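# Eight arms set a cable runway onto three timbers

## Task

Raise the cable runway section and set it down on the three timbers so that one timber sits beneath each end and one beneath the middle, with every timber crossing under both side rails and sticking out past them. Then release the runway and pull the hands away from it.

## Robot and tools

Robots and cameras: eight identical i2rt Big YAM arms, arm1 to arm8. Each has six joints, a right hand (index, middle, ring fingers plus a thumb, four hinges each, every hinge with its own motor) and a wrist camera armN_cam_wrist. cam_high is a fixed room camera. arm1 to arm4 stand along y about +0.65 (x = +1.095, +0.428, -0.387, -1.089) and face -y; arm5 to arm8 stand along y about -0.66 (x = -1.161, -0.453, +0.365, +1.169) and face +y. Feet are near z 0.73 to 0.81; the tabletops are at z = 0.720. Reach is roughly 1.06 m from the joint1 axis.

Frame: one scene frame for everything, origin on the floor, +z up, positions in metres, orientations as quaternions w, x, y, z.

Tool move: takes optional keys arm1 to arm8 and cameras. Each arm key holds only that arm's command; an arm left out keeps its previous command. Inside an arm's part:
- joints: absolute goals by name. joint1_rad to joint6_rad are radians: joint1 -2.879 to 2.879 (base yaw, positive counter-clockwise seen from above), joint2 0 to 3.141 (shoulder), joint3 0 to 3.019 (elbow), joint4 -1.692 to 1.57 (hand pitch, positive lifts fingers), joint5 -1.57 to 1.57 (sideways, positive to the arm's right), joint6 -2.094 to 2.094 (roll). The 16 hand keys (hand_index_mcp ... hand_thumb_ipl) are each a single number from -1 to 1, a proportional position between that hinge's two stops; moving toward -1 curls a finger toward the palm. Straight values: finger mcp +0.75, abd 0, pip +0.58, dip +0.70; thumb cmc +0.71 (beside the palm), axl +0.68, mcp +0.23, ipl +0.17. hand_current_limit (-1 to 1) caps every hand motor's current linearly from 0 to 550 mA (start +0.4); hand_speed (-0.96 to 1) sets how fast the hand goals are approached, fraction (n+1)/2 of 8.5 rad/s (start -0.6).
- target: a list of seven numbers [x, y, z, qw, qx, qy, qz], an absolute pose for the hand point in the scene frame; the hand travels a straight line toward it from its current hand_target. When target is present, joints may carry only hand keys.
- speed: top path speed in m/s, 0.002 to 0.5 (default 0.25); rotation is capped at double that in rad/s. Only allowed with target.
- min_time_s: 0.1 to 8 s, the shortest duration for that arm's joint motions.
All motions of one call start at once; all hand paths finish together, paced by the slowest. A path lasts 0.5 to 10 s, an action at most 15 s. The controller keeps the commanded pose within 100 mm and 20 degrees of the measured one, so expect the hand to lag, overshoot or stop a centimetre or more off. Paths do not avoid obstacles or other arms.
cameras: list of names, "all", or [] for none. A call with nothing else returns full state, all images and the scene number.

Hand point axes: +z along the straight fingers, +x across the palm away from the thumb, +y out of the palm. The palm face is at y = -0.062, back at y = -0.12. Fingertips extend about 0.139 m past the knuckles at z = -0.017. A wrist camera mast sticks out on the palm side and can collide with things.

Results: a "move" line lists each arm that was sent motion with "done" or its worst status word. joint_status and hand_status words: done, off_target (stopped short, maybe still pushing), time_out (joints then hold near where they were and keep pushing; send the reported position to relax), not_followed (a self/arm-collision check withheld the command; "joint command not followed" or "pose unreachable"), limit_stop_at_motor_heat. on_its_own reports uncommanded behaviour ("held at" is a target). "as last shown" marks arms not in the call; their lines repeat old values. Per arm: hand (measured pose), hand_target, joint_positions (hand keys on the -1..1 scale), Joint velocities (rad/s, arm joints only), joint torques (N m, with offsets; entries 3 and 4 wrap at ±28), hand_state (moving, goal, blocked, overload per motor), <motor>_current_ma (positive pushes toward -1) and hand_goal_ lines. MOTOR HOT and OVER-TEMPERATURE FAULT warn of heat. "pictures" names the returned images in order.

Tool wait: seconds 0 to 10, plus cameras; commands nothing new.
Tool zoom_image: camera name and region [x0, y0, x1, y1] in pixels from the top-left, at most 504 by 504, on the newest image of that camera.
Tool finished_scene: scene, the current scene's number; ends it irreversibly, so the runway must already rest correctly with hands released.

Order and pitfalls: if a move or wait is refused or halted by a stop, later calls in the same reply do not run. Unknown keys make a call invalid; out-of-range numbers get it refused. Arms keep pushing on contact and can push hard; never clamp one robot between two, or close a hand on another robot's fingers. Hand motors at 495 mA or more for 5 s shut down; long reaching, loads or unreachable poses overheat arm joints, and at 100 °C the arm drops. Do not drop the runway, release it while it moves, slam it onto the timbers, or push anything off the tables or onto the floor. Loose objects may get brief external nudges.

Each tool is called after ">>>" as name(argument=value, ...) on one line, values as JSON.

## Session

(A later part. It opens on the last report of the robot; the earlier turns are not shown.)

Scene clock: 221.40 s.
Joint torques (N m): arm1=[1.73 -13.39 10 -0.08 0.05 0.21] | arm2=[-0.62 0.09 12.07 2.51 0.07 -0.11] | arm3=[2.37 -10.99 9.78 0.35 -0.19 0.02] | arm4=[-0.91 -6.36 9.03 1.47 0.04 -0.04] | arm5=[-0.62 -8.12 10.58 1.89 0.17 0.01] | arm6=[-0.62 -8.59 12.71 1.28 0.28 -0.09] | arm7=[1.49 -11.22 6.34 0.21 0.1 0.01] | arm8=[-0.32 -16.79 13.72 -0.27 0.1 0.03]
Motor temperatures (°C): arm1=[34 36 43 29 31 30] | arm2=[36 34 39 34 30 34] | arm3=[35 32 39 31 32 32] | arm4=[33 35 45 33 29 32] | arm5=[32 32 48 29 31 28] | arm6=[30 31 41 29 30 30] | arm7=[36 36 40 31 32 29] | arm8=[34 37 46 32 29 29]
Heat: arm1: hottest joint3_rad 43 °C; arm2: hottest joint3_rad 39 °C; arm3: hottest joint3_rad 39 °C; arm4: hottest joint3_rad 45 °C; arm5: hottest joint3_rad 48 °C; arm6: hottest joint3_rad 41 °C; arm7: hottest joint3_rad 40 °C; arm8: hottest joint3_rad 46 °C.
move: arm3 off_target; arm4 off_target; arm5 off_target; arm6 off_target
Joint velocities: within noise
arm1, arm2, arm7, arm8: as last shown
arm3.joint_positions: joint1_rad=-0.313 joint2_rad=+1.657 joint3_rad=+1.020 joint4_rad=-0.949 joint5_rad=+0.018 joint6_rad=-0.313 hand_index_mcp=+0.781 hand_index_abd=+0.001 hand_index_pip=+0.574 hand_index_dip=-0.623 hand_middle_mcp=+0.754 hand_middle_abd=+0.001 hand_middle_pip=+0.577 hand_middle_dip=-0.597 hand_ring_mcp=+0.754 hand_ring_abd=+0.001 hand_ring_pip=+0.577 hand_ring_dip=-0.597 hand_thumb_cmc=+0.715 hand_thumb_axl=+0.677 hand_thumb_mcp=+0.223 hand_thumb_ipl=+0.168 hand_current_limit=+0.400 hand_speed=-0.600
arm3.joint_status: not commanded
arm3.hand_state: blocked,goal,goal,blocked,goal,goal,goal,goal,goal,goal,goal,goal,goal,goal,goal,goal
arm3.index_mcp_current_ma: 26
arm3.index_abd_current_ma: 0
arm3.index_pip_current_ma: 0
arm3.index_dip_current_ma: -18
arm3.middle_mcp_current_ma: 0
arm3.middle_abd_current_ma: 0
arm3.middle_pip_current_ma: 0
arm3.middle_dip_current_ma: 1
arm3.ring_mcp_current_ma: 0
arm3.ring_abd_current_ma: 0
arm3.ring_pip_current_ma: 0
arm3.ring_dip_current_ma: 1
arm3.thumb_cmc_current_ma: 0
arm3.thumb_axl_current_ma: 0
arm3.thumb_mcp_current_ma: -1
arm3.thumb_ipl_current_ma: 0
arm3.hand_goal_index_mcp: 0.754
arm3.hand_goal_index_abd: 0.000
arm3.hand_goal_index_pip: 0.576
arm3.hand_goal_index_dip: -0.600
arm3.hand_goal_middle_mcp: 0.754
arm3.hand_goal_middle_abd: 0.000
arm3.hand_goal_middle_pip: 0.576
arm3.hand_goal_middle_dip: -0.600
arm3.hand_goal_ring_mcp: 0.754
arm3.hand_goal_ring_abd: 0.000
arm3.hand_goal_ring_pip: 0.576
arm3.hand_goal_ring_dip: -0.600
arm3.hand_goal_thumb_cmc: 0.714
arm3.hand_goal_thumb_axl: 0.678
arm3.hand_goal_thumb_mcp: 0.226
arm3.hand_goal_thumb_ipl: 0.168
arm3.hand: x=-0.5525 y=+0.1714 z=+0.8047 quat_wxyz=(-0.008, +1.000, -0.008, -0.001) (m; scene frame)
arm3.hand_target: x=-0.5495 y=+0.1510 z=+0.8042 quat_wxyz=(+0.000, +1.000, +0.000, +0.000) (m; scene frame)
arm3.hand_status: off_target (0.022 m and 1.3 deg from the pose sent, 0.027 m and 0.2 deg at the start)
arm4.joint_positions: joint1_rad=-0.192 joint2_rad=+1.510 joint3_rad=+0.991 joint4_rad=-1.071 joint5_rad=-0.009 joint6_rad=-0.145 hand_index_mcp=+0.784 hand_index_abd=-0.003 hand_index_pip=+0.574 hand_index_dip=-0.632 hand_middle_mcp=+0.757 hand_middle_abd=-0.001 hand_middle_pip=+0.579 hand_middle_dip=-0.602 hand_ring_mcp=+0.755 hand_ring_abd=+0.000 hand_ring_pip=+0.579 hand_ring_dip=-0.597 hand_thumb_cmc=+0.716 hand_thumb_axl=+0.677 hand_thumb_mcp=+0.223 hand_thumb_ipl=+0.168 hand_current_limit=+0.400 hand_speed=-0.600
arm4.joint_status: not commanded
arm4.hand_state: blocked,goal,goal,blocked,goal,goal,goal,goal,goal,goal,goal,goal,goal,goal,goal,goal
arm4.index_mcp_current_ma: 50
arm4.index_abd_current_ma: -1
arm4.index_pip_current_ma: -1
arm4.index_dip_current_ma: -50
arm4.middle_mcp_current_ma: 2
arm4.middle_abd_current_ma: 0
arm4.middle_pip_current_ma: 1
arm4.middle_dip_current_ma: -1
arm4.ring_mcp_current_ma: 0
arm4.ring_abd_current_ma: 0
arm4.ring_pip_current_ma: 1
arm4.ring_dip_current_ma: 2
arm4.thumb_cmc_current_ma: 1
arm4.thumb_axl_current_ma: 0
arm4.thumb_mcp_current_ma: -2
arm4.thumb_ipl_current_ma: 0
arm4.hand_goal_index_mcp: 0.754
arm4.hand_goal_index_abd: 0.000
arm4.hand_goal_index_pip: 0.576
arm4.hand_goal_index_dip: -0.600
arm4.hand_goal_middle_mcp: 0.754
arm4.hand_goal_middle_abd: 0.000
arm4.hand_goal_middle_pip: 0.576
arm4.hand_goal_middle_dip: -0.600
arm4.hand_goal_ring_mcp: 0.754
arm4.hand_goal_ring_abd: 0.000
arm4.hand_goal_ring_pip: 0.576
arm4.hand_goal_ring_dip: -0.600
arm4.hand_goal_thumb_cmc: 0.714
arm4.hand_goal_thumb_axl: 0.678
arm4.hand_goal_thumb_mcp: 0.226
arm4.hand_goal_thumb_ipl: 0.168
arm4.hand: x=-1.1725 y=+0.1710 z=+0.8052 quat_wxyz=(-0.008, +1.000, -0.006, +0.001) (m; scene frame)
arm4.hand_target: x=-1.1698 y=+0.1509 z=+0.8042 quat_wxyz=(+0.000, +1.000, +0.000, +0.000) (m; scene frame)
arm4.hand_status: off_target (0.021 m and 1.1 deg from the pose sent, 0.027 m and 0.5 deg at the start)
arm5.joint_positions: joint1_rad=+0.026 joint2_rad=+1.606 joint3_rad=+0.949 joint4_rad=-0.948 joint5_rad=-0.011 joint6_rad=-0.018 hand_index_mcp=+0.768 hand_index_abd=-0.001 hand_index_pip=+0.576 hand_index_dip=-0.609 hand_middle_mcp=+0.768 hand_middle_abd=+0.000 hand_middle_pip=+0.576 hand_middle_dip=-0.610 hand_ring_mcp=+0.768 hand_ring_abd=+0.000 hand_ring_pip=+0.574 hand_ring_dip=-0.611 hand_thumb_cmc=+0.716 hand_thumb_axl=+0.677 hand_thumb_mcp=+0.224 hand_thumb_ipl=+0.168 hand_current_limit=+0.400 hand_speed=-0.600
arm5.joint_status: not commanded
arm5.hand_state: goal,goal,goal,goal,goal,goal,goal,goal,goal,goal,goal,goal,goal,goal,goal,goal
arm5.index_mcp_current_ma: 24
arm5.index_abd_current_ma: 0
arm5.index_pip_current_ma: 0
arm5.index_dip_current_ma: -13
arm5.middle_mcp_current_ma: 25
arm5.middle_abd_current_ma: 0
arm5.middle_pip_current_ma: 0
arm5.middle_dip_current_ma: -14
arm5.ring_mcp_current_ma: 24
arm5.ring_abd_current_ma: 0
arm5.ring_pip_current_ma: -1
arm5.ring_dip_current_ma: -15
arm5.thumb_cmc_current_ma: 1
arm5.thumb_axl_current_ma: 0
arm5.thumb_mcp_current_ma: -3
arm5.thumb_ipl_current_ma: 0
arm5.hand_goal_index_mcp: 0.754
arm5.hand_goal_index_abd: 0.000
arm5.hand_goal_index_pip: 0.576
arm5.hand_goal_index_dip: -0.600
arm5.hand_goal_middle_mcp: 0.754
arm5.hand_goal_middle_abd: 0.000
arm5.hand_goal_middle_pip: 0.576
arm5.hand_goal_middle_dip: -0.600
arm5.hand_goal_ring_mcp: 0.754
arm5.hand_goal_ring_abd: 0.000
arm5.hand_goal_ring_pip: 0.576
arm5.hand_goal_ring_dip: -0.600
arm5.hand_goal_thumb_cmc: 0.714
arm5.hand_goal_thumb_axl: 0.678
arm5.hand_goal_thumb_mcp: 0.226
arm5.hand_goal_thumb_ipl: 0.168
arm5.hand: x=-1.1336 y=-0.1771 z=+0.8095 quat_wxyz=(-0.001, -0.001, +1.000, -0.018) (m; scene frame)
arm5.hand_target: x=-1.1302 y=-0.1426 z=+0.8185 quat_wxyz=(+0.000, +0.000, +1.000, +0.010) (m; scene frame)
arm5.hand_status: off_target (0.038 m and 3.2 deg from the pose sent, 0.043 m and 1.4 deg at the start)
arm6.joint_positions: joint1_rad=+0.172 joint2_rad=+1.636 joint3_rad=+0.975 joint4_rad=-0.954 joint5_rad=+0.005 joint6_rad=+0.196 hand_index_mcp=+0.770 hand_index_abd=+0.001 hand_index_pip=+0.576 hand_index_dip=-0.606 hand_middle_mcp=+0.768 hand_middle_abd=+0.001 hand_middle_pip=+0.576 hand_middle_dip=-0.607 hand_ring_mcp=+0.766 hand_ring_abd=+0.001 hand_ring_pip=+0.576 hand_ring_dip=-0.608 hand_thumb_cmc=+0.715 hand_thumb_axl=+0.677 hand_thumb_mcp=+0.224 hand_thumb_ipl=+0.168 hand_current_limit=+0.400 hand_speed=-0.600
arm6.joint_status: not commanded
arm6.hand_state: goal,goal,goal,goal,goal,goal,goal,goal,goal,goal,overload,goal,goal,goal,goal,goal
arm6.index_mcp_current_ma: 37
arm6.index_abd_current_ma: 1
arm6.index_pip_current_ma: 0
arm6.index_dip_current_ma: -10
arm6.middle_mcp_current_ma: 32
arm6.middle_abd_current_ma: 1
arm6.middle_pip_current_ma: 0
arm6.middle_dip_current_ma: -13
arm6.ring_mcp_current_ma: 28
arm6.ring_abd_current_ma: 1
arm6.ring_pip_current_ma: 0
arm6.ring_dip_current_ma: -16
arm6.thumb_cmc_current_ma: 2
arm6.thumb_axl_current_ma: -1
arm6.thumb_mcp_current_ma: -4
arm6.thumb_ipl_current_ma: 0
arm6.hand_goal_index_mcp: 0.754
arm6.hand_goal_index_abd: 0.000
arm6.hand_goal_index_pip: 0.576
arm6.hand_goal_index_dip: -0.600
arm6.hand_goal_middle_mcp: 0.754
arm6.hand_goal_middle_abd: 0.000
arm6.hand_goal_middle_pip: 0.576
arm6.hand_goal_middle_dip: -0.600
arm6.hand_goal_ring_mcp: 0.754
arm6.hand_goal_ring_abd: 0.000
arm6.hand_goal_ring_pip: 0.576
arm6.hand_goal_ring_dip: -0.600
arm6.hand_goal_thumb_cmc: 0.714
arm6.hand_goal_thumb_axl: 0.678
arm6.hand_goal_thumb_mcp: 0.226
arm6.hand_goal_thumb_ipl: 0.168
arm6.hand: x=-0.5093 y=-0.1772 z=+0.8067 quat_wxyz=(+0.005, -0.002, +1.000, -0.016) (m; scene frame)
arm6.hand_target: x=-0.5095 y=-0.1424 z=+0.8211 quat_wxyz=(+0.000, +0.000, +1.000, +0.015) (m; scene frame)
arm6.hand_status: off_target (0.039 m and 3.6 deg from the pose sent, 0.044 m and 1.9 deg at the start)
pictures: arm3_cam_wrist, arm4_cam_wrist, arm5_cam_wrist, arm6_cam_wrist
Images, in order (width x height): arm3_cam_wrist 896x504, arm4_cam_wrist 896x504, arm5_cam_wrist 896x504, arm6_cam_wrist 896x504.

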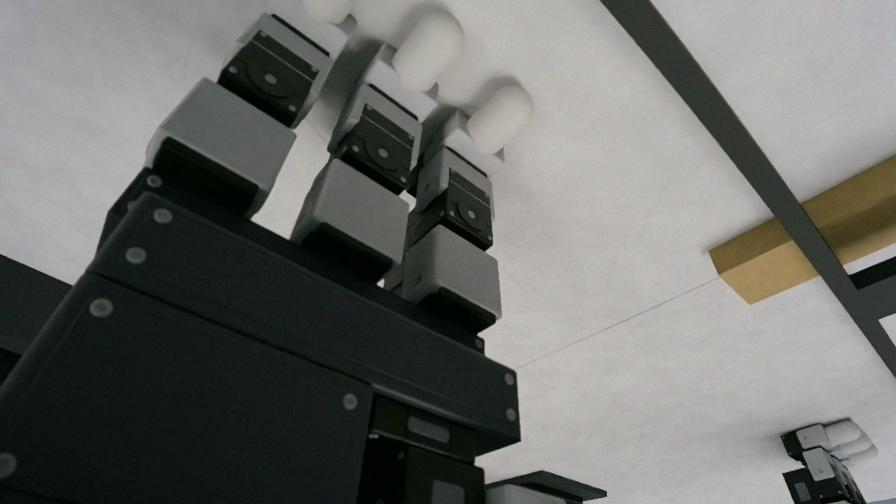

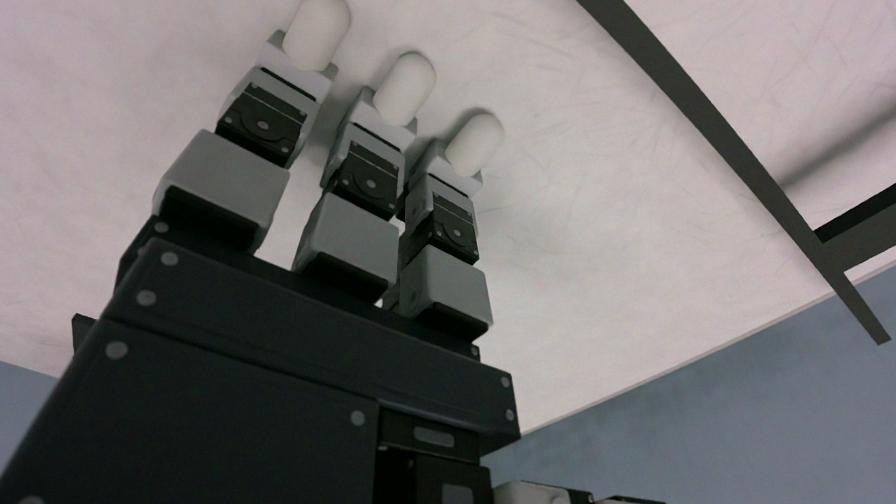

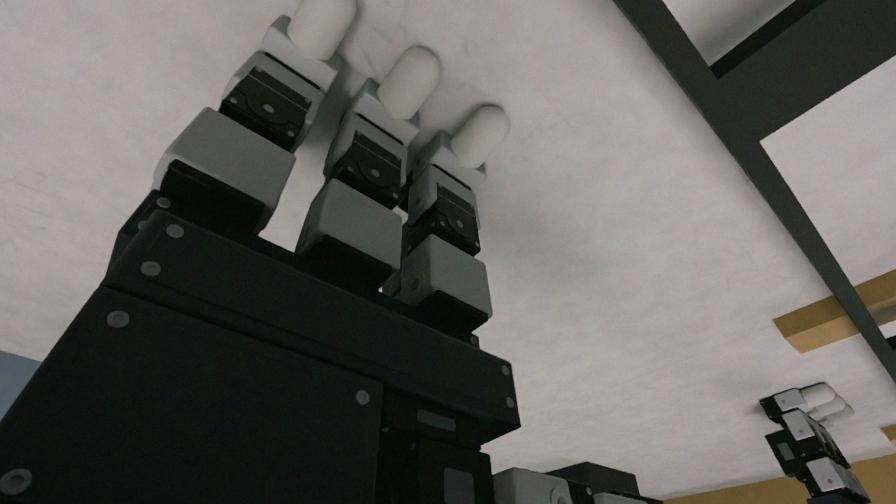

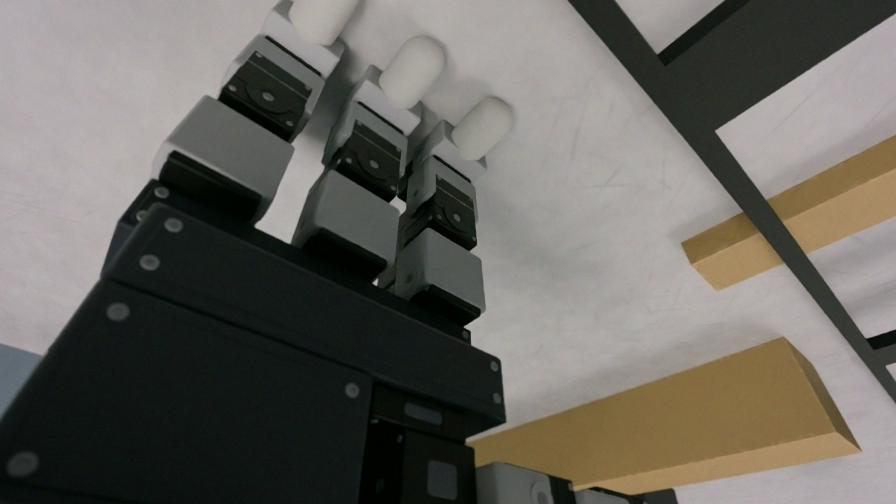

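>>> move(arm3={"target":[-0.55,0.150,0.818,0.004,1,0.004,0],"speed":0.08}, arm4={"target":[-1.17,0.150,0.818,0.004,1,0.004,0],"speed":0.08}, arm5={"target":[-1.13,-0.140,0.830,0,0,1,0.01],"speed":0.08}, arm6={"target":[-0.51,-0.140,0.831,0,0,1,0.015],"speed":0.08})

>>> move(arm3={"target":[-0.55,0.130,0.818,0.004,1,0.004,0],"speed":0.08}, arm4={"target":[-1.17,0.130,0.818,0.004,1,0.004,0],"speed":0.08}, arm5={"target":[-1.13,-0.120,0.825,0,0,1,0.01],"speed":0.08}, arm6={"target":[-0.51,-0.120,0.825,0,0,1,0.015],"speed":0.08})

Scene clock: 223.40 s.
Joint torques (N m): arm1=[1.61 -13.45 10.03 -0.02 0.07 0.2] | arm2=[-0.97 -0.21 12.25 2.52 0.02 -0.14] | arm3=[1.79 -13.22 9.46 -0.31 -0.09 -0.06] | arm4=[-1.14 -8.06 9.16 0.73 0 -0.14] | arm5=[-0.44 -10.23 9.57 0.64 0.09 -0.09] | arm6=[-0.21 -10.4 11.62 0.12 0.26 -0.08] | arm7=[1.49 -11.22 6.34 0.21 0.08 0] | arm8=[1.03 -15.21 14 -0.31 0.05 0.09]
Motor temperatures (°C): arm1=[34 36 43 29 31 30] | arm2=[36 34 39 34 30 34] | arm3=[35 32 39 31 32 32] | arm4=[33 35 45 33 29 32] | arm5=[32 32 49 29 31 28] | arm6=[30 31 41 29 30 30] | arm7=[36 36 39 31 32 29] | arm8=[34 37 46 32 29 29]
Heat: arm1: hottest joint3_rad 43 °C; arm2: hottest joint3_rad 39 °C; arm3: hottest joint3_rad 39 °C; arm4: hottest joint3_rad 45 °C; arm5: hottest joint3_rad 49 °C; arm6: hottest joint3_rad 41 °C; arm7: hottest joint3_rad 39 °C; arm8: hottest joint3_rad 46 °C.
move: arm3 off_target; arm4 off_target; arm5 off_target; arm6 off_target
Joint velocities: within noise
arm1, arm2, arm7, arm8: as last shown
arm3.joint_positions: joint1_rad=-0.307 joint2_rad=+1.657 joint3_rad=+1.036 joint4_rad=-0.956 joint5_rad=+0.013 joint6_rad=-0.312 hand_index_mcp=+0.755 hand_index_abd=+0.001 hand_index_pip=+0.577 hand_index_dip=-0.603 hand_middle_mcp=+0.754 hand_middle_abd=+0.001 hand_middle_pip=+0.577 hand_middle_dip=-0.597 hand_ring_mcp=+0.754 hand_ring_abd=+0.001 hand_ring_pip=+0.577 hand_ring_dip=-0.597 hand_thumb_cmc=+0.715 hand_thumb_axl=+0.677 hand_thumb_mcp=+0.223 hand_thumb_ipl=+0.168 hand_current_limit=+0.400 hand_speed=-0.600
arm3.joint_status: not commanded
arm3.hand_state: goal,goal,goal,goal,goal,goal,goal,goal,goal,goal,goal,goal,goal,goal,goal,goal
arm3.index_mcp_current_ma: 0
arm3.index_abd_current_ma: 0
arm3.index_pip_current_ma: 0
arm3.index_dip_current_ma: 0
arm3.middle_mcp_current_ma: 0
arm3.middle_abd_current_ma: 0
arm3.middle_pip_current_ma: 0
arm3.middle_dip_current_ma: 1
arm3.ring_mcp_current_ma: 0
arm3.ring_abd_current_ma: 0
arm3.ring_pip_current_ma: 0
arm3.ring_dip_current_ma: 1
arm3.thumb_cmc_current_ma: 0
arm3.thumb_axl_current_ma: 0
arm3.thumb_mcp_current_ma: -1
arm3.thumb_ipl_current_ma: 0
arm3.hand_goal_index_mcp: 0.754
arm3.hand_goal_index_abd: 0.000
arm3.hand_goal_index_pip: 0.576
arm3.hand_goal_index_dip: -0.600
arm3.hand_goal_middle_mcp: 0.754
arm3.hand_goal_middle_abd: 0.000
arm3.hand_goal_middle_pip: 0.576
arm3.hand_goal_middle_dip: -0.600
arm3.hand_goal_ring_mcp: 0.754
arm3.hand_goal_ring_abd: 0.000
arm3.hand_goal_ring_pip: 0.576
arm3.hand_goal_ring_dip: -0.600
arm3.hand_goal_thumb_cmc: 0.714
arm3.hand_goal_thumb_axl: 0.678
arm3.hand_goal_thumb_mcp: 0.226
arm3.hand_goal_thumb_ipl: 0.168
arm3.hand: x=-0.5509 y=+0.1648 z=+0.8103 quat_wxyz=(-0.003, +1.000, -0.006, +0.001) (m; scene frame)
arm3.hand_target: x=-0.5499 y=+0.1505 z=+0.8181 quat_wxyz=(+0.004, +1.000, +0.004, +0.000) (m; scene frame)
arm3.hand_status: off_target (0.017 m and 1.4 deg from the pose sent, 0.025 m and 2.0 deg at the start)
arm4.joint_positions: joint1_rad=-0.191 joint2_rad=+1.511 joint3_rad=+1.005 joint4_rad=-1.079 joint5_rad=-0.009 joint6_rad=-0.145 hand_index_mcp=+0.755 hand_index_abd=-0.003 hand_index_pip=+0.577 hand_index_dip=-0.603 hand_middle_mcp=+0.755 hand_middle_abd=-0.001 hand_middle_pip=+0.578 hand_middle_dip=-0.602 hand_ring_mcp=+0.755 hand_ring_abd=+0.000 hand_ring_pip=+0.579 hand_ring_dip=-0.597 hand_thumb_cmc=+0.716 hand_thumb_axl=+0.677 hand_thumb_mcp=+0.223 hand_thumb_ipl=+0.168 hand_current_limit=+0.400 hand_speed=-0.600
arm4.joint_status: not commanded
arm4.hand_state: goal,goal,goal,goal,goal,goal,goal,goal,goal,goal,goal,goal,goal,goal,goal,goal
arm4.index_mcp_current_ma: 0
arm4.index_abd_current_ma: -1
arm4.index_pip_current_ma: 0
arm4.index_dip_current_ma: -1
arm4.middle_mcp_current_ma: 0
arm4.middle_abd_current_ma: 0
arm4.middle_pip_current_ma: 1
arm4.middle_dip_current_ma: -1
arm4.ring_mcp_current_ma: 0
arm4.ring_abd_current_ma: 0
arm4.ring_pip_current_ma: 1
arm4.ring_dip_current_ma: 2
arm4.thumb_cmc_current_ma: 1
arm4.thumb_axl_current_ma: 0
arm4.thumb_mcp_current_ma: -2
arm4.thumb_ipl_current_ma: 0
arm4.hand_goal_index_mcp: 0.754
arm4.hand_goal_index_abd: 0.000
arm4.hand_goal_index_pip: 0.576
arm4.hand_goal_index_dip: -0.600
arm4.hand_goal_middle_mcp: 0.754
arm4.hand_goal_middle_abd: 0.000
arm4.hand_goal_middle_pip: 0.576
arm4.hand_goal_middle_dip: -0.600
arm4.hand_goal_ring_mcp: 0.754
arm4.hand_goal_ring_abd: 0.000
arm4.hand_goal_ring_pip: 0.576
arm4.hand_goal_ring_dip: -0.600
arm4.hand_goal_thumb_cmc: 0.714
arm4.hand_goal_thumb_axl: 0.678
arm4.hand_goal_thumb_mcp: 0.226
arm4.hand_goal_thumb_ipl: 0.168
arm4.hand: x=-1.1729 y=+0.1667 z=+0.8102 quat_wxyz=(-0.005, +1.000, -0.006, +0.000) (m; scene frame)
arm4.hand_target: x=-1.1698 y=+0.1506 z=+0.8182 quat_wxyz=(+0.004, +1.000, +0.004, +0.000) (m; scene frame)
arm4.hand_status: off_target (0.019 m and 1.5 deg from the pose sent, 0.025 m and 1.8 deg at the start)
arm5.joint_positions: joint1_rad=+0.026 joint2_rad=+1.610 joint3_rad=+0.986 joint4_rad=-0.950 joint5_rad=-0.011 joint6_rad=-0.019 hand_index_mcp=+0.755 hand_index_abd=-0.001 hand_index_pip=+0.577 hand_index_dip=-0.603 hand_middle_mcp=+0.755 hand_middle_abd=+0.000 hand_middle_pip=+0.576 hand_middle_dip=-0.603 hand_ring_mcp=+0.755 hand_ring_abd=+0.000 hand_ring_pip=+0.578 hand_ring_dip=-0.602 hand_thumb_cmc=+0.716 hand_thumb_axl=+0.677 hand_thumb_mcp=+0.224 hand_thumb_ipl=+0.168 hand_current_limit=+0.400 hand_speed=-0.600
arm5.joint_status: not commanded
arm5.hand_state: goal,goal,goal,goal,goal,goal,goal,goal,goal,goal,goal,goal,goal,goal,goal,goal
arm5.index_mcp_current_ma: 1
arm5.index_abd_current_ma: 0
arm5.index_pip_current_ma: 1
arm5.index_dip_current_ma: -2
arm5.middle_mcp_current_ma: 1
arm5.middle_abd_current_ma: 0
arm5.middle_pip_current_ma: 0
arm5.middle_dip_current_ma: -2
arm5.ring_mcp_current_ma: 1
arm5.ring_abd_current_ma: 0
arm5.ring_pip_current_ma: 1
arm5.ring_dip_current_ma: -2
arm5.thumb_cmc_current_ma: 1
arm5.thumb_axl_current_ma: 0
arm5.thumb_mcp_current_ma: -3
arm5.thumb_ipl_current_ma: 0
arm5.hand_goal_index_mcp: 0.754
arm5.hand_goal_index_abd: 0.000
arm5.hand_goal_index_pip: 0.576
arm5.hand_goal_index_dip: -0.600
arm5.hand_goal_middle_mcp: 0.754
arm5.hand_goal_middle_abd: 0.000
arm5.hand_goal_middle_pip: 0.576
arm5.hand_goal_middle_dip: -0.600
arm5.hand_goal_ring_mcp: 0.754
arm5.hand_goal_ring_abd: 0.000
arm5.hand_goal_ring_pip: 0.576
arm5.hand_goal_ring_dip: -0.600
arm5.hand_goal_thumb_cmc: 0.714
arm5.hand_goal_thumb_axl: 0.678
arm5.hand_goal_thumb_mcp: 0.226
arm5.hand_goal_thumb_ipl: 0.168
arm5.hand: x=-1.1335 y=-0.1603 z=+0.8219 quat_wxyz=(+0.000, -0.002, +1.000, -0.003) (m; scene frame)
arm5.hand_target: x=-1.1301 y=-0.1409 z=+0.8302 quat_wxyz=(+0.000, +0.000, +1.000, +0.010) (m; scene frame)
arm5.hand_status: off_target (0.022 m and 1.5 deg from the pose sent, 0.043 m and 3.2 deg at the start)
arm6.joint_positions: joint1_rad=+0.165 joint2_rad=+1.643 joint3_rad=+1.005 joint4_rad=-0.956 joint5_rad=+0.005 joint6_rad=+0.194 hand_index_mcp=+0.755 hand_index_abd=+0.001 hand_index_pip=+0.577 hand_index_dip=-0.602 hand_middle_mcp=+0.755 hand_middle_abd=+0.001 hand_middle_pip=+0.576 hand_middle_dip=-0.602 hand_ring_mcp=+0.755 hand_ring_abd=+0.001 hand_ring_pip=+0.576 hand_ring_dip=-0.602 hand_thumb_cmc=+0.715 hand_thumb_axl=+0.677 hand_thumb_mcp=+0.224 hand_thumb_ipl=+0.168 hand_current_limit=+0.400 hand_speed=-0.600
arm6.joint_status: not commanded
arm6.hand_state: goal,goal,goal,goal,goal,goal,goal,goal,goal,goal,overload,goal,goal,goal,goal,goal
arm6.index_mcp_current_ma: 1
arm6.index_abd_current_ma: 1
arm6.index_pip_current_ma: 1
arm6.index_dip_current_ma: -3
arm6.middle_mcp_current_ma: 1
arm6.middle_abd_current_ma: 1
arm6.middle_pip_current_ma: 0
arm6.middle_dip_current_ma: -3
arm6.ring_mcp_current_ma: 2
arm6.ring_abd_current_ma: 1
arm6.ring_pip_current_ma: 0
arm6.ring_dip_current_ma: -3
arm6.thumb_cmc_current_ma: 1
arm6.thumb_axl_current_ma: -1
arm6.thumb_mcp_current_ma: -4
arm6.thumb_ipl_current_ma: 0
arm6.hand_goal_index_mcp: 0.754
arm6.hand_goal_index_abd: 0.000
arm6.hand_goal_index_pip: 0.576
arm6.hand_goal_index_dip: -0.600
arm6.hand_goal_middle_mcp: 0.754
arm6.hand_goal_middle_abd: 0.000
arm6.hand_goal_middle_pip: 0.576
arm6.hand_goal_middle_dip: -0.600
arm6.hand_goal_ring_mcp: 0.754
arm6.hand_goal_ring_abd: 0.000
arm6.hand_goal_ring_pip: 0.576
arm6.hand_goal_ring_dip: -0.600
arm6.hand_goal_thumb_cmc: 0.714
arm6.hand_goal_thumb_axl: 0.678
arm6.hand_goal_thumb_mcp: 0.226
arm6.hand_goal_thumb_ipl: 0.168
arm6.hand: x=-0.5088 y=-0.1637 z=+0.8147 quat_wxyz=(+0.003, +0.001, +1.000, -0.005) (m; scene frame)
arm6.hand_target: x=-0.5097 y=-0.1412 z=+0.8315 quat_wxyz=(+0.000, +0.000, +1.000, +0.015) (m; scene frame)
arm6.hand_status: off_target (0.029 m and 2.4 deg from the pose sent, 0.045 m and 3.6 deg at the start)
pictures: none

Scene clock: 224.43 s.
Joint torques (N m): arm1=[1.9 -13.51 9.99 -0.09 0.05 0.2] | arm2=[-0.15 -0.38 12.27 2.47 0.02 -0.13] | arm3=[1.79 -13.39 9.76 -0.28 -0.09 0.05] | arm4=[-1.08 -8.64 9.25 0.55 0 -0.08] | arm5=[-0.67 -10.75 9.81 0.81 0.1 -0.05] | arm6=[-0.38 -11.16 11.66 0.18 0.25 -0.08] | arm7=[1.55 -11.22 6.32 0.21 0.09 0.01] | arm8=[0.91 -14.8 13.81 -0.29 0.2 0.06]
Motor temperatures (°C): arm1=[34 36 43 29 31 30] | arm2=[36 34 39 34 30 34] | arm3=[35 32 39 31 32 32] | arm4=[33 35 45 33 29 32] | arm5=[32 32 49 29 31 28] | arm6=[30 31 41 29 30 30] | arm7=[36 36 39 31 32 29] | arm8=[34 37 46 32 29 29]
Heat: arm1: hottest joint3_rad 43 °C; arm2: hottest joint3_rad 39 °C; arm3: hottest joint3_rad 39 °C; arm4: hottest joint3_rad 45 °C; arm5: hottest joint3_rad 49 °C; arm6: hottest joint3_rad 41 °C; arm7: hottest joint3_rad 39 °C; arm8: hottest joint3_rad 46 °C.
move: arm3 off_target; arm4 off_target; arm5 off_target; arm6 off_target
Joint velocities: within noise
arm1, arm2, arm7, arm8: as last shown
arm3.joint_positions: joint1_rad=-0.294 joint2_rad=+1.693 joint3_rad=+1.092 joint4_rad=-0.971 joint5_rad=+0.013 joint6_rad=-0.312 hand_index_mcp=+0.755 hand_index_abd=+0.001 hand_index_pip=+0.577 hand_index_dip=-0.603 hand_middle_mcp=+0.754 hand_middle_abd=+0.001 hand_middle_pip=+0.577 hand_middle_dip=-0.597 hand_ring_mcp=+0.754 hand_ring_abd=+0.001 hand_ring_pip=+0.577 hand_ring_dip=-0.597 hand_thumb_cmc=+0.715 hand_thumb_axl=+0.677 hand_thumb_mcp=+0.223 hand_thumb_ipl=+0.168 hand_current_limit=+0.400 hand_speed=-0.600
arm3.joint_status: not commanded
arm3.hand_state: goal,goal,goal,goal,goal,goal,goal,goal,goal,goal,goal,goal,goal,goal,goal,goal
arm3.index_mcp_current_ma: 0
arm3.index_abd_current_ma: 0
arm3.index_pip_current_ma: 0
arm3.index_dip_current_ma: 0
arm3.middle_mcp_current_ma: 0
arm3.middle_abd_current_ma: 0
arm3.middle_pip_current_ma: 0
arm3.middle_dip_current_ma: 1
arm3.ring_mcp_current_ma: 0
arm3.ring_abd_current_ma: 0
arm3.ring_pip_current_ma: 0
arm3.ring_dip_current_ma: 1
arm3.thumb_cmc_current_ma: 0
arm3.thumb_axl_current_ma: 0
arm3.thumb_mcp_current_ma: -1
arm3.thumb_ipl_current_ma: 0
arm3.hand_goal_index_mcp: 0.754
arm3.hand_goal_index_abd: 0.000
arm3.hand_goal_index_pip: 0.576
arm3.hand_goal_index_dip: -0.600
arm3.hand_goal_middle_mcp: 0.754
arm3.hand_goal_middle_abd: 0.000
arm3.hand_goal_middle_pip: 0.576
arm3.hand_goal_middle_dip: -0.600
arm3.hand_goal_ring_mcp: 0.754
arm3.hand_goal_ring_abd: 0.000
arm3.hand_goal_ring_pip: 0.576
arm3.hand_goal_ring_dip: -0.600
arm3.hand_goal_thumb_cmc: 0.714
arm3.hand_goal_thumb_axl: 0.678
arm3.hand_goal_thumb_mcp: 0.226
arm3.hand_goal_thumb_ipl: 0.168
arm3.hand: x=-0.5503 y=+0.1448 z=+0.8132 quat_wxyz=(-0.001, +1.000, +0.001, +0.000) (m; scene frame)
arm3.hand_target: x=-0.5498 y=+0.1303 z=+0.8183 quat_wxyz=(+0.004, +1.000, +0.004, +0.000) (m; scene frame)
arm3.hand_status: off_target (0.016 m and 0.7 deg from the pose sent, 0.036 m and 1.4 deg at the start)
arm4.joint_positions: joint1_rad=-0.186 joint2_rad=+1.558 joint3_rad=+1.060 joint4_rad=-1.081 joint5_rad=-0.009 joint6_rad=-0.145 hand_index_mcp=+0.755 hand_index_abd=-0.003 hand_index_pip=+0.577 hand_index_dip=-0.603 hand_middle_mcp=+0.755 hand_middle_abd=-0.001 hand_middle_pip=+0.578 hand_middle_dip=-0.602 hand_ring_mcp=+0.755 hand_ring_abd=+0.000 hand_ring_pip=+0.579 hand_ring_dip=-0.597 hand_thumb_cmc=+0.716 hand_thumb_axl=+0.677 hand_thumb_mcp=+0.223 hand_thumb_ipl=+0.168 hand_current_limit=+0.400 hand_speed=-0.600
arm4.joint_status: not commanded
arm4.hand_state: goal,goal,goal,goal,goal,goal,goal,goal,goal,goal,goal,goal,goal,goal,goal,goal
arm4.index_mcp_current_ma: 0
arm4.index_abd_current_ma: -1
arm4.index_pip_current_ma: 0
arm4.index_dip_current_ma: -1
arm4.middle_mcp_current_ma: 0
arm4.middle_abd_current_ma: 0
arm4.middle_pip_current_ma: 1
arm4.middle_dip_current_ma: -1
arm4.ring_mcp_current_ma: 0
arm4.ring_abd_current_ma: 0
arm4.ring_pip_current_ma: 1
arm4.ring_dip_current_ma: 2
arm4.thumb_cmc_current_ma: 1
arm4.thumb_axl_current_ma: 0
arm4.thumb_mcp_current_ma: -2
arm4.thumb_ipl_current_ma: 0
arm4.hand_goal_index_mcp: 0.754
arm4.hand_goal_index_abd: 0.000
arm4.hand_goal_index_pip: 0.576
arm4.hand_goal_index_dip: -0.600
arm4.hand_goal_middle_mcp: 0.754
arm4.hand_goal_middle_abd: 0.000
arm4.hand_goal_middle_pip: 0.576
arm4.hand_goal_middle_dip: -0.600
arm4.hand_goal_ring_mcp: 0.754
arm4.hand_goal_ring_abd: 0.000
arm4.hand_goal_ring_pip: 0.576
arm4.hand_goal_ring_dip: -0.600
arm4.hand_goal_thumb_cmc: 0.714
arm4.hand_goal_thumb_axl: 0.678
arm4.hand_goal_thumb_mcp: 0.226
arm4.hand_goal_thumb_ipl: 0.168
arm4.hand: x=-1.1733 y=+0.1457 z=+0.8109 quat_wxyz=(-0.002, +1.000, -0.003, +0.000) (m; scene frame)
arm4.hand_target: x=-1.1698 y=+0.1305 z=+0.8182 quat_wxyz=(+0.004, +1.000, +0.004, +0.000) (m; scene frame)
arm4.hand_status: off_target (0.018 m and 1.1 deg from the pose sent, 0.038 m and 1.5 deg at the start)
arm5.joint_positions: joint1_rad=+0.026 joint2_rad=+1.660 joint3_rad=+1.036 joint4_rad=-0.950 joint5_rad=-0.011 joint6_rad=-0.019 hand_index_mcp=+0.755 hand_index_abd=-0.001 hand_index_pip=+0.577 hand_index_dip=-0.603 hand_middle_mcp=+0.755 hand_middle_abd=+0.000 hand_middle_pip=+0.576 hand_middle_dip=-0.603 hand_ring_mcp=+0.755 hand_ring_abd=+0.000 hand_ring_pip=+0.578 hand_ring_dip=-0.602 hand_thumb_cmc=+0.716 hand_thumb_axl=+0.677 hand_thumb_mcp=+0.224 hand_thumb_ipl=+0.168 hand_current_limit=+0.400 hand_speed=-0.600
arm5.joint_status: not commanded
arm5.hand_state: goal,goal,goal,goal,goal,goal,goal,goal,goal,goal,goal,goal,goal,goal,goal,goal
arm5.index_mcp_current_ma: 1
arm5.index_abd_current_ma: 0
arm5.index_pip_current_ma: 1
arm5.index_dip_current_ma: -2
arm5.middle_mcp_current_ma: 1
arm5.middle_abd_current_ma: 0
arm5.middle_pip_current_ma: 0
arm5.middle_dip_current_ma: -2
arm5.ring_mcp_current_ma: 1
arm5.ring_abd_current_ma: 0
arm5.ring_pip_current_ma: 1
arm5.ring_dip_current_ma: -2
arm5.thumb_cmc_current_ma: 1
arm5.thumb_axl_current_ma: 0
arm5.thumb_mcp_current_ma: -3
arm5.thumb_ipl_current_ma: 0
arm5.hand_goal_index_mcp: 0.754
arm5.hand_goal_index_abd: 0.000
arm5.hand_goal_index_pip: 0.576
arm5.hand_goal_index_dip: -0.600
arm5.hand_goal_middle_mcp: 0.754
arm5.hand_goal_middle_abd: 0.000
arm5.hand_goal_middle_pip: 0.576
arm5.hand_goal_middle_dip: -0.600
arm5.hand_goal_ring_mcp: 0.754
arm5.hand_goal_ring_abd: 0.000
arm5.hand_goal_ring_pip: 0.576
arm5.hand_goal_ring_dip: -0.600
arm5.hand_goal_thumb_cmc: 0.714
arm5.hand_goal_thumb_axl: 0.678
arm5.hand_goal_thumb_mcp: 0.226
arm5.hand_goal_thumb_ipl: 0.168
arm5.hand: x=-1.1331 y=-0.1416 z=+0.8172 quat_wxyz=(+0.000, -0.002, +1.000, -0.003) (m; scene frame)
arm5.hand_target: x=-1.1301 y=-0.1209 z=+0.8255 quat_wxyz=(+0.000, +0.000, +1.000, +0.010) (m; scene frame)
arm5.hand_status: off_target (0.023 m and 1.5 deg from the pose sent, 0.040 m and 1.4 deg at the start)
arm6.joint_positions: joint1_rad=+0.159 joint2_rad=+1.696 joint3_rad=+1.056 joint4_rad=-0.956 joint5_rad=+0.005 joint6_rad=+0.186 hand_index_mcp=+0.755 hand_index_abd=+0.001 hand_index_pip=+0.577 hand_index_dip=-0.602 hand_middle_mcp=+0.755 hand_middle_abd=+0.001 hand_middle_pip=+0.576 hand_middle_dip=-0.602 hand_ring_mcp=+0.755 hand_ring_abd=+0.001 hand_ring_pip=+0.576 hand_ring_dip=-0.602 hand_thumb_cmc=+0.715 hand_thumb_axl=+0.677 hand_thumb_mcp=+0.224 hand_thumb_ipl=+0.168 hand_current_limit=+0.400 hand_speed=-0.600
arm6.joint_status: not commanded
arm6.hand_state: goal,goal,goal,goal,goal,goal,goal,goal,goal,goal,overload,goal,goal,goal,goal,goal
arm6.index_mcp_current_ma: 1
arm6.index_abd_current_ma: 1
arm6.index_pip_current_ma: 1
arm6.index_dip_current_ma: -3
arm6.middle_mcp_current_ma: 1
arm6.middle_abd_current_ma: 1
arm6.middle_pip_current_ma: 0
arm6.middle_dip_current_ma: -3
arm6.ring_mcp_current_ma: 2
arm6.ring_abd_current_ma: 1
arm6.ring_pip_current_ma: 0
arm6.ring_dip_current_ma: -3
arm6.thumb_cmc_current_ma: 1
arm6.thumb_axl_current_ma: -1
arm6.thumb_mcp_current_ma: -4
arm6.thumb_ipl_current_ma: 0
arm6.hand_goal_index_mcp: 0.754
arm6.hand_goal_index_abd: 0.000
arm6.hand_goal_index_pip: 0.576
arm6.hand_goal_index_dip: -0.600
arm6.hand_goal_middle_mcp: 0.754
arm6.hand_goal_middle_abd: 0.000
arm6.hand_goal_middle_pip: 0.576
arm6.hand_goal_middle_dip: -0.600
arm6.hand_goal_ring_mcp: 0.754
arm6.hand_goal_ring_abd: 0.000
arm6.hand_goal_ring_pip: 0.576
arm6.hand_goal_ring_dip: -0.600
arm6.hand_goal_thumb_cmc: 0.714
arm6.hand_goal_thumb_axl: 0.678
arm6.hand_goal_thumb_mcp: 0.226
arm6.hand_goal_thumb_ipl: 0.168
arm6.hand: x=-0.5095 y=-0.1448 z=+0.8089 quat_wxyz=(+0.003, +0.000, +1.000, -0.006) (m; scene frame)
arm6.hand_target: x=-0.5098 y=-0.1213 z=+0.8256 quat_wxyz=(+0.000, +0.000, +1.000, +0.015) (m; scene frame)
arm6.hand_status: off_target (0.030 m and 2.5 deg from the pose sent, 0.045 m and 2.4 deg at the start)
pictures: none

>>> move(arm3={"target":[-0.55,0.100,0.8135,0.006,1,0.004,0],"speed":0.05}, arm4={"target":[-1.17,0.100,0.8185,0.006,1,0.004,0],"speed":0.05}, arm5={"target":[-1.13,-0.092,0.8218,0,0,1,0.01],"speed":0.05}, arm6={"target":[-0.51,-0.092,0.8265,0,0,1,0.017],"speed":0.05}, cameras=["arm3_cam_wrist","arm4_cam_wrist","arm5_cam_wrist","arm6_cam_wrist"])

Scene clock: 226.53 s.
Joint torques (N m): arm1=[1.67 -13.27 10.02 -0.01 0.06 0.2] | arm2=[-0.67 -0.44 12.21 2.43 0.04 -0.15] | arm3=[1.85 -14.39 10.15 -0.12 -0.1 0.12] | arm4=[-1.08 -9.58 9.36 0.57 -0.04 0] | arm5=[-1.32 -11.16 10.04 0.24 0.14 0.01] | arm6=[-0.38 -11.93 12.49 0.25 0.28 -0.08] | arm7=[1.61 -11.28 6.35 0.25 0.09 0.01] | arm8=[0.38 -15.74 14.11 -0.29 0.13 -0.08]
Motor temperatures (°C): arm1=[34 36 43 29 31 30] | arm2=[36 34 39 34 30 34] | arm3=[35 32 39 31 32 32] | arm4=[33 35 45 33 29 32] | arm5=[32 32 49 29 31 28] | arm6=[30 31 41 29 30 30] | arm7=[36 36 39 31 32 29] | arm8=[34 37 47 32 29 29]
Heat: arm1: hottest joint3_rad 43 °C; arm2: hottest joint3_rad 39 °C; arm3: hottest joint3_rad 39 °C; arm4: hottest joint3_rad 45 °C; arm5: hottest joint3_rad 49 °C; arm6: hottest joint3_rad 41 °C; arm7: hottest joint3_rad 39 °C; arm8: hottest joint3_rad 47 °C.
move: arm3 off_target; arm4 off_target; arm5 off_target; arm6 off_target
Joint velocities: within noise
arm1, arm2, arm7, arm8: as last shown
arm3.joint_positions: joint1_rad=-0.278 joint2_rad=+1.762 joint3_rad=+1.168 joint4_rad=-0.985 joint5_rad=+0.012 joint6_rad=-0.304 hand_index_mcp=+0.759 hand_index_abd=-0.001 hand_index_pip=+0.578 hand_index_dip=-0.603 hand_middle_mcp=+0.755 hand_middle_abd=+0.001 hand_middle_pip=+0.577 hand_middle_dip=-0.597 hand_ring_mcp=+0.754 hand_ring_abd=+0.001 hand_ring_pip=+0.577 hand_ring_dip=-0.597 hand_thumb_cmc=+0.715 hand_thumb_axl=+0.677 hand_thumb_mcp=+0.223 hand_thumb_ipl=+0.168 hand_current_limit=+0.400 hand_speed=-0.600
arm3.joint_status: not commanded
arm3.hand_state: goal,goal,goal,goal,goal,goal,goal,goal,goal,goal,goal,goal,goal,goal,goal,goal
arm3.index_mcp_current_ma: 2
arm3.index_abd_current_ma: 0
arm3.index_pip_current_ma: 0
arm3.index_dip_current_ma: 0
arm3.middle_mcp_current_ma: 0
arm3.middle_abd_current_ma: 0
arm3.middle_pip_current_ma: 0
arm3.middle_dip_current_ma: 1
arm3.ring_mcp_current_ma: 0
arm3.ring_abd_current_ma: 0
arm3.ring_pip_current_ma: 0
arm3.ring_dip_current_ma: 1
arm3.thumb_cmc_current_ma: 0
arm3.thumb_axl_current_ma: 0
arm3.thumb_mcp_current_ma: -1
arm3.thumb_ipl_current_ma: 0
arm3.hand_goal_index_mcp: 0.754
arm3.hand_goal_index_abd: 0.000
arm3.hand_goal_index_pip: 0.576
arm3.hand_goal_index_dip: -0.600
arm3.hand_goal_middle_mcp: 0.754
arm3.hand_goal_middle_abd: 0.000
arm3.hand_goal_middle_pip: 0.576
arm3.hand_goal_middle_dip: -0.600
arm3.hand_goal_ring_mcp: 0.754
arm3.hand_goal_ring_abd: 0.000
arm3.hand_goal_ring_pip: 0.576
arm3.hand_goal_ring_dip: -0.600
arm3.hand_goal_thumb_cmc: 0.714
arm3.hand_goal_thumb_axl: 0.678
arm3.hand_goal_thumb_mcp: 0.226
arm3.hand_goal_thumb_ipl: 0.168
arm3.hand: x=-0.5496 y=+0.1183 z=+0.8064 quat_wxyz=(-0.004, +1.000, +0.005, +0.001) (m; scene frame)
arm3.hand_target: x=-0.5497 y=+0.1006 z=+0.8137 quat_wxyz=(+0.006, +1.000, +0.004, +0.000) (m; scene frame)
arm3.hand_status: off_target (0.020 m and 1.1 deg from the pose sent, 0.045 m and 0.9 deg at the start)
arm4.joint_positions: joint1_rad=-0.177 joint2_rad=+1.625 joint3_rad=+1.146 joint4_rad=-1.094 joint5_rad=-0.009 joint6_rad=-0.145 hand_index_mcp=+0.755 hand_index_abd=-0.003 hand_index_pip=+0.577 hand_index_dip=-0.603 hand_middle_mcp=+0.755 hand_middle_abd=-0.001 hand_middle_pip=+0.578 hand_middle_dip=-0.602 hand_ring_mcp=+0.755 hand_ring_abd=+0.000 hand_ring_pip=+0.579 hand_ring_dip=-0.597 hand_thumb_cmc=+0.716 hand_thumb_axl=+0.677 hand_thumb_mcp=+0.223 hand_thumb_ipl=+0.168 hand_current_limit=+0.400 hand_speed=-0.600
arm4.joint_status: not commanded
arm4.hand_state: goal,goal,goal,goal,goal,goal,goal,goal,goal,goal,goal,goal,goal,goal,goal,goal
arm4.index_mcp_current_ma: 0
arm4.index_abd_current_ma: -1
arm4.index_pip_current_ma: 0
arm4.index_dip_current_ma: -1
arm4.middle_mcp_current_ma: 0
arm4.middle_abd_current_ma: 0
arm4.middle_pip_current_ma: 1
arm4.middle_dip_current_ma: -1
arm4.ring_mcp_current_ma: 0
arm4.ring_abd_current_ma: 0
arm4.ring_pip_current_ma: 1
arm4.ring_dip_current_ma: 2
arm4.thumb_cmc_current_ma: 1
arm4.thumb_axl_current_ma: 0
arm4.thumb_mcp_current_ma: -2
arm4.thumb_ipl_current_ma: 0
arm4.hand_goal_index_mcp: 0.754
arm4.hand_goal_index_abd: 0.000
arm4.hand_goal_index_pip: 0.576
arm4.hand_goal_index_dip: -0.600
arm4.hand_goal_middle_mcp: 0.754
arm4.hand_goal_middle_abd: 0.000
arm4.hand_goal_middle_pip: 0.576
arm4.hand_goal_middle_dip: -0.600
arm4.hand_goal_ring_mcp: 0.754
arm4.hand_goal_ring_abd: 0.000
arm4.hand_goal_ring_pip: 0.576
arm4.hand_goal_ring_dip: -0.600
arm4.hand_goal_thumb_cmc: 0.714
arm4.hand_goal_thumb_axl: 0.678
arm4.hand_goal_thumb_mcp: 0.226
arm4.hand_goal_thumb_ipl: 0.168
arm4.hand: x=-1.1732 y=+0.1154 z=+0.8121 quat_wxyz=(+0.000, +1.000, +0.001, -0.001) (m; scene frame)
arm4.hand_target: x=-1.1698 y=+0.1006 z=+0.8185 quat_wxyz=(+0.006, +1.000, +0.004, +0.000) (m; scene frame)
arm4.hand_status: off_target (0.017 m and 0.7 deg from the pose sent, 0.046 m and 1.2 deg at the start)
arm5.joint_positions: joint1_rad=+0.026 joint2_rad=+1.728 joint3_rad=+1.117 joint4_rad=-0.959 joint5_rad=-0.011 joint6_rad=-0.019 hand_index_mcp=+0.756 hand_index_abd=-0.001 hand_index_pip=+0.577 hand_index_dip=-0.601 hand_middle_mcp=+0.755 hand_middle_abd=+0.000 hand_middle_pip=+0.576 hand_middle_dip=-0.602 hand_ring_mcp=+0.755 hand_ring_abd=+0.000 hand_ring_pip=+0.578 hand_ring_dip=-0.602 hand_thumb_cmc=+0.715 hand_thumb_axl=+0.677 hand_thumb_mcp=+0.224 hand_thumb_ipl=+0.168 hand_current_limit=+0.400 hand_speed=-0.600
arm5.joint_status: not commanded
arm5.hand_state: goal,goal,goal,goal,goal,goal,goal,goal,goal,goal,goal,goal,goal,goal,goal,goal
arm5.index_mcp_current_ma: 2
arm5.index_abd_current_ma: 0
arm5.index_pip_current_ma: 1
arm5.index_dip_current_ma: -1
arm5.middle_mcp_current_ma: 1
arm5.middle_abd_current_ma: 0
arm5.middle_pip_current_ma: 0
arm5.middle_dip_current_ma: -2
arm5.ring_mcp_current_ma: 0
arm5.ring_abd_current_ma: 0
arm5.ring_pip_current_ma: 1
arm5.ring_dip_current_ma: -2
arm5.thumb_cmc_current_ma: 1
arm5.thumb_axl_current_ma: 0
arm5.thumb_mcp_current_ma: -3
arm5.thumb_ipl_current_ma: 0
arm5.hand_goal_index_mcp: 0.754
arm5.hand_goal_index_abd: 0.000
arm5.hand_goal_index_pip: 0.576
arm5.hand_goal_index_dip: -0.600
arm5.hand_goal_middle_mcp: 0.754
arm5.hand_goal_middle_abd: 0.000
arm5.hand_goal_middle_pip: 0.576
arm5.hand_goal_middle_dip: -0.600
arm5.hand_goal_ring_mcp: 0.754
arm5.hand_goal_ring_abd: 0.000
arm5.hand_goal_ring_pip: 0.576
arm5.hand_goal_ring_dip: -0.600
arm5.hand_goal_thumb_cmc: 0.714
arm5.hand_goal_thumb_axl: 0.678
arm5.hand_goal_thumb_mcp: 0.226
arm5.hand_goal_thumb_ipl: 0.168
arm5.hand: x=-1.1326 y=-0.1127 z=+0.8140 quat_wxyz=(+0.000, -0.002, +1.000, +0.000) (m; scene frame)
arm5.hand_target: x=-1.1301 y=-0.0928 z=+0.8223 quat_wxyz=(+0.000, +0.000, +1.000, +0.011) (m; scene frame)
arm5.hand_status: off_target (0.022 m and 1.2 deg from the pose sent, 0.050 m and 1.5 deg at the start)
arm6.joint_positions: joint1_rad=+0.150 joint2_rad=+1.751 joint3_rad=+1.132 joint4_rad=-0.980 joint5_rad=+0.005 joint6_rad=+0.176 hand_index_mcp=+0.757 hand_index_abd=+0.001 hand_index_pip=+0.577 hand_index_dip=-0.602 hand_middle_mcp=+0.757 hand_middle_abd=+0.001 hand_middle_pip=+0.577 hand_middle_dip=-0.602 hand_ring_mcp=+0.757 hand_ring_abd=+0.001 hand_ring_pip=+0.577 hand_ring_dip=-0.603 hand_thumb_cmc=+0.715 hand_thumb_axl=+0.677 hand_thumb_mcp=+0.224 hand_thumb_ipl=+0.168 hand_current_limit=+0.400 hand_speed=-0.600
arm6.joint_status: not commanded
arm6.hand_state: goal,goal,goal,goal,goal,goal,goal,goal,goal,goal,overload,goal,goal,goal,goal,goal
arm6.index_mcp_current_ma: 4
arm6.index_abd_current_ma: 1
arm6.index_pip_current_ma: 1
arm6.index_dip_current_ma: -3
arm6.middle_mcp_current_ma: 4
arm6.middle_abd_current_ma: 1
arm6.middle_pip_current_ma: 1
arm6.middle_dip_current_ma: -3
arm6.ring_mcp_current_ma: 4
arm6.ring_abd_current_ma: 1
arm6.ring_pip_current_ma: 0
arm6.ring_dip_current_ma: -4
arm6.thumb_cmc_current_ma: 1
arm6.thumb_axl_current_ma: -1
arm6.thumb_mcp_current_ma: -4
arm6.thumb_ipl_current_ma: 0
arm6.hand_goal_index_mcp: 0.754
arm6.hand_goal_index_abd: 0.000
arm6.hand_goal_index_pip: 0.576
arm6.hand_goal_index_dip: -0.600
arm6.hand_goal_middle_mcp: 0.754
arm6.hand_goal_middle_abd: 0.000
arm6.hand_goal_middle_pip: 0.576
arm6.hand_goal_middle_dip: -0.600
arm6.hand_goal_ring_mcp: 0.754
arm6.hand_goal_ring_abd: 0.000
arm6.hand_goal_ring_pip: 0.576
arm6.hand_goal_ring_dip: -0.600
arm6.hand_goal_thumb_cmc: 0.714
arm6.hand_goal_thumb_axl: 0.678
arm6.hand_goal_thumb_mcp: 0.226
arm6.hand_goal_thumb_ipl: 0.168
arm6.hand: x=-0.5102 y=-0.1207 z=+0.8080 quat_wxyz=(+0.003, +0.000, +1.000, -0.008) (m; scene frame)
arm6.hand_target: x=-0.5098 y=-0.0937 z=+0.8273 quat_wxyz=(+0.000, +0.000, +1.000, +0.017) (m; scene frame)
arm6.hand_status: off_target (0.034 m and 2.9 deg from the pose sent, 0.056 m and 2.7 deg at the start)
pictures: arm3_cam_wrist, arm4_cam_wrist, arm5_cam_wrist, arm6_cam_wrist
Images, in order (width x height): arm3_cam_wrist 896x504, arm4_cam_wrist 896x504, arm5_cam_wrist 896x504, arm6_cam_wrist 896x504.

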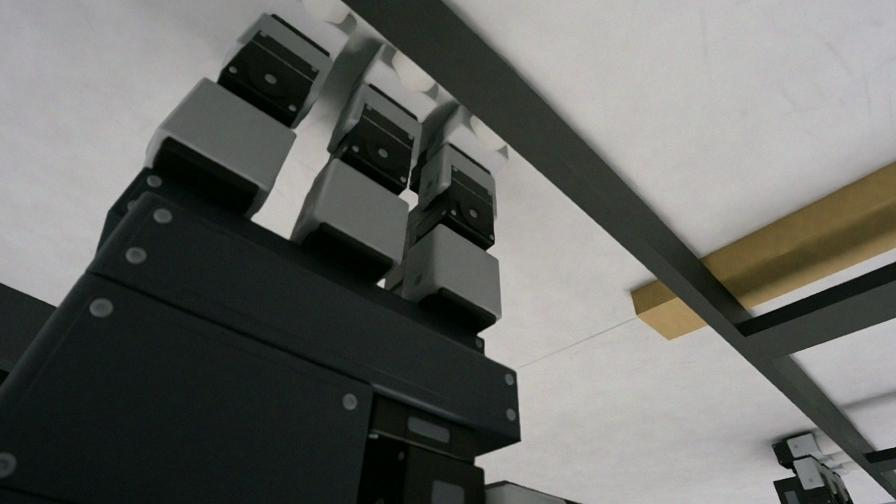

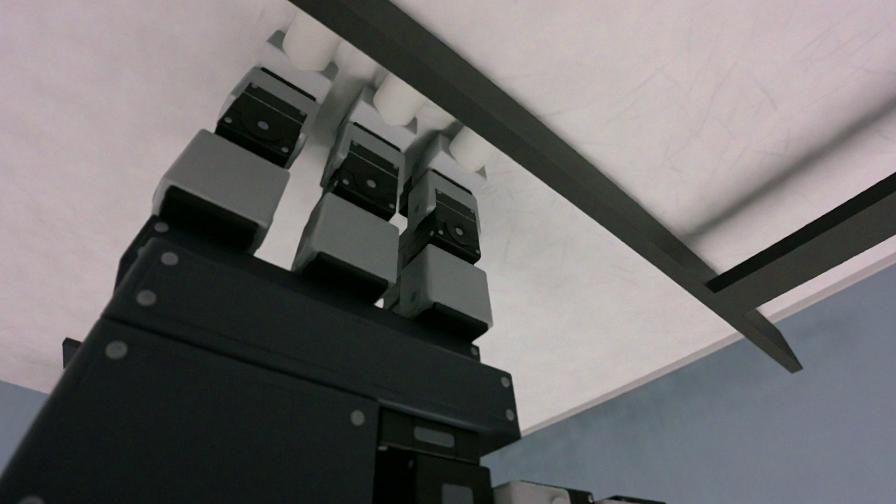

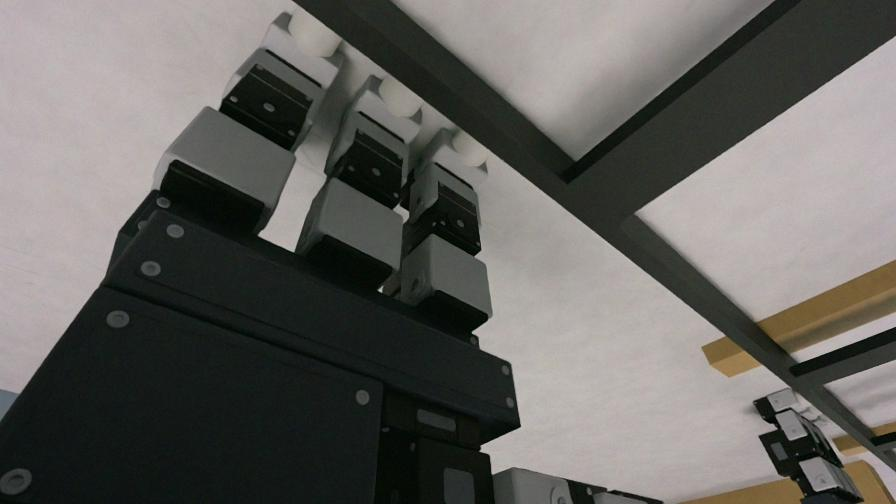

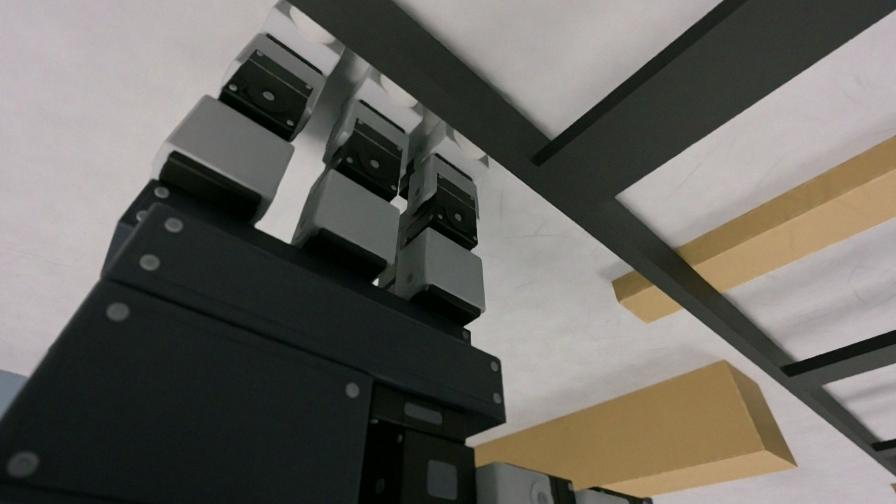

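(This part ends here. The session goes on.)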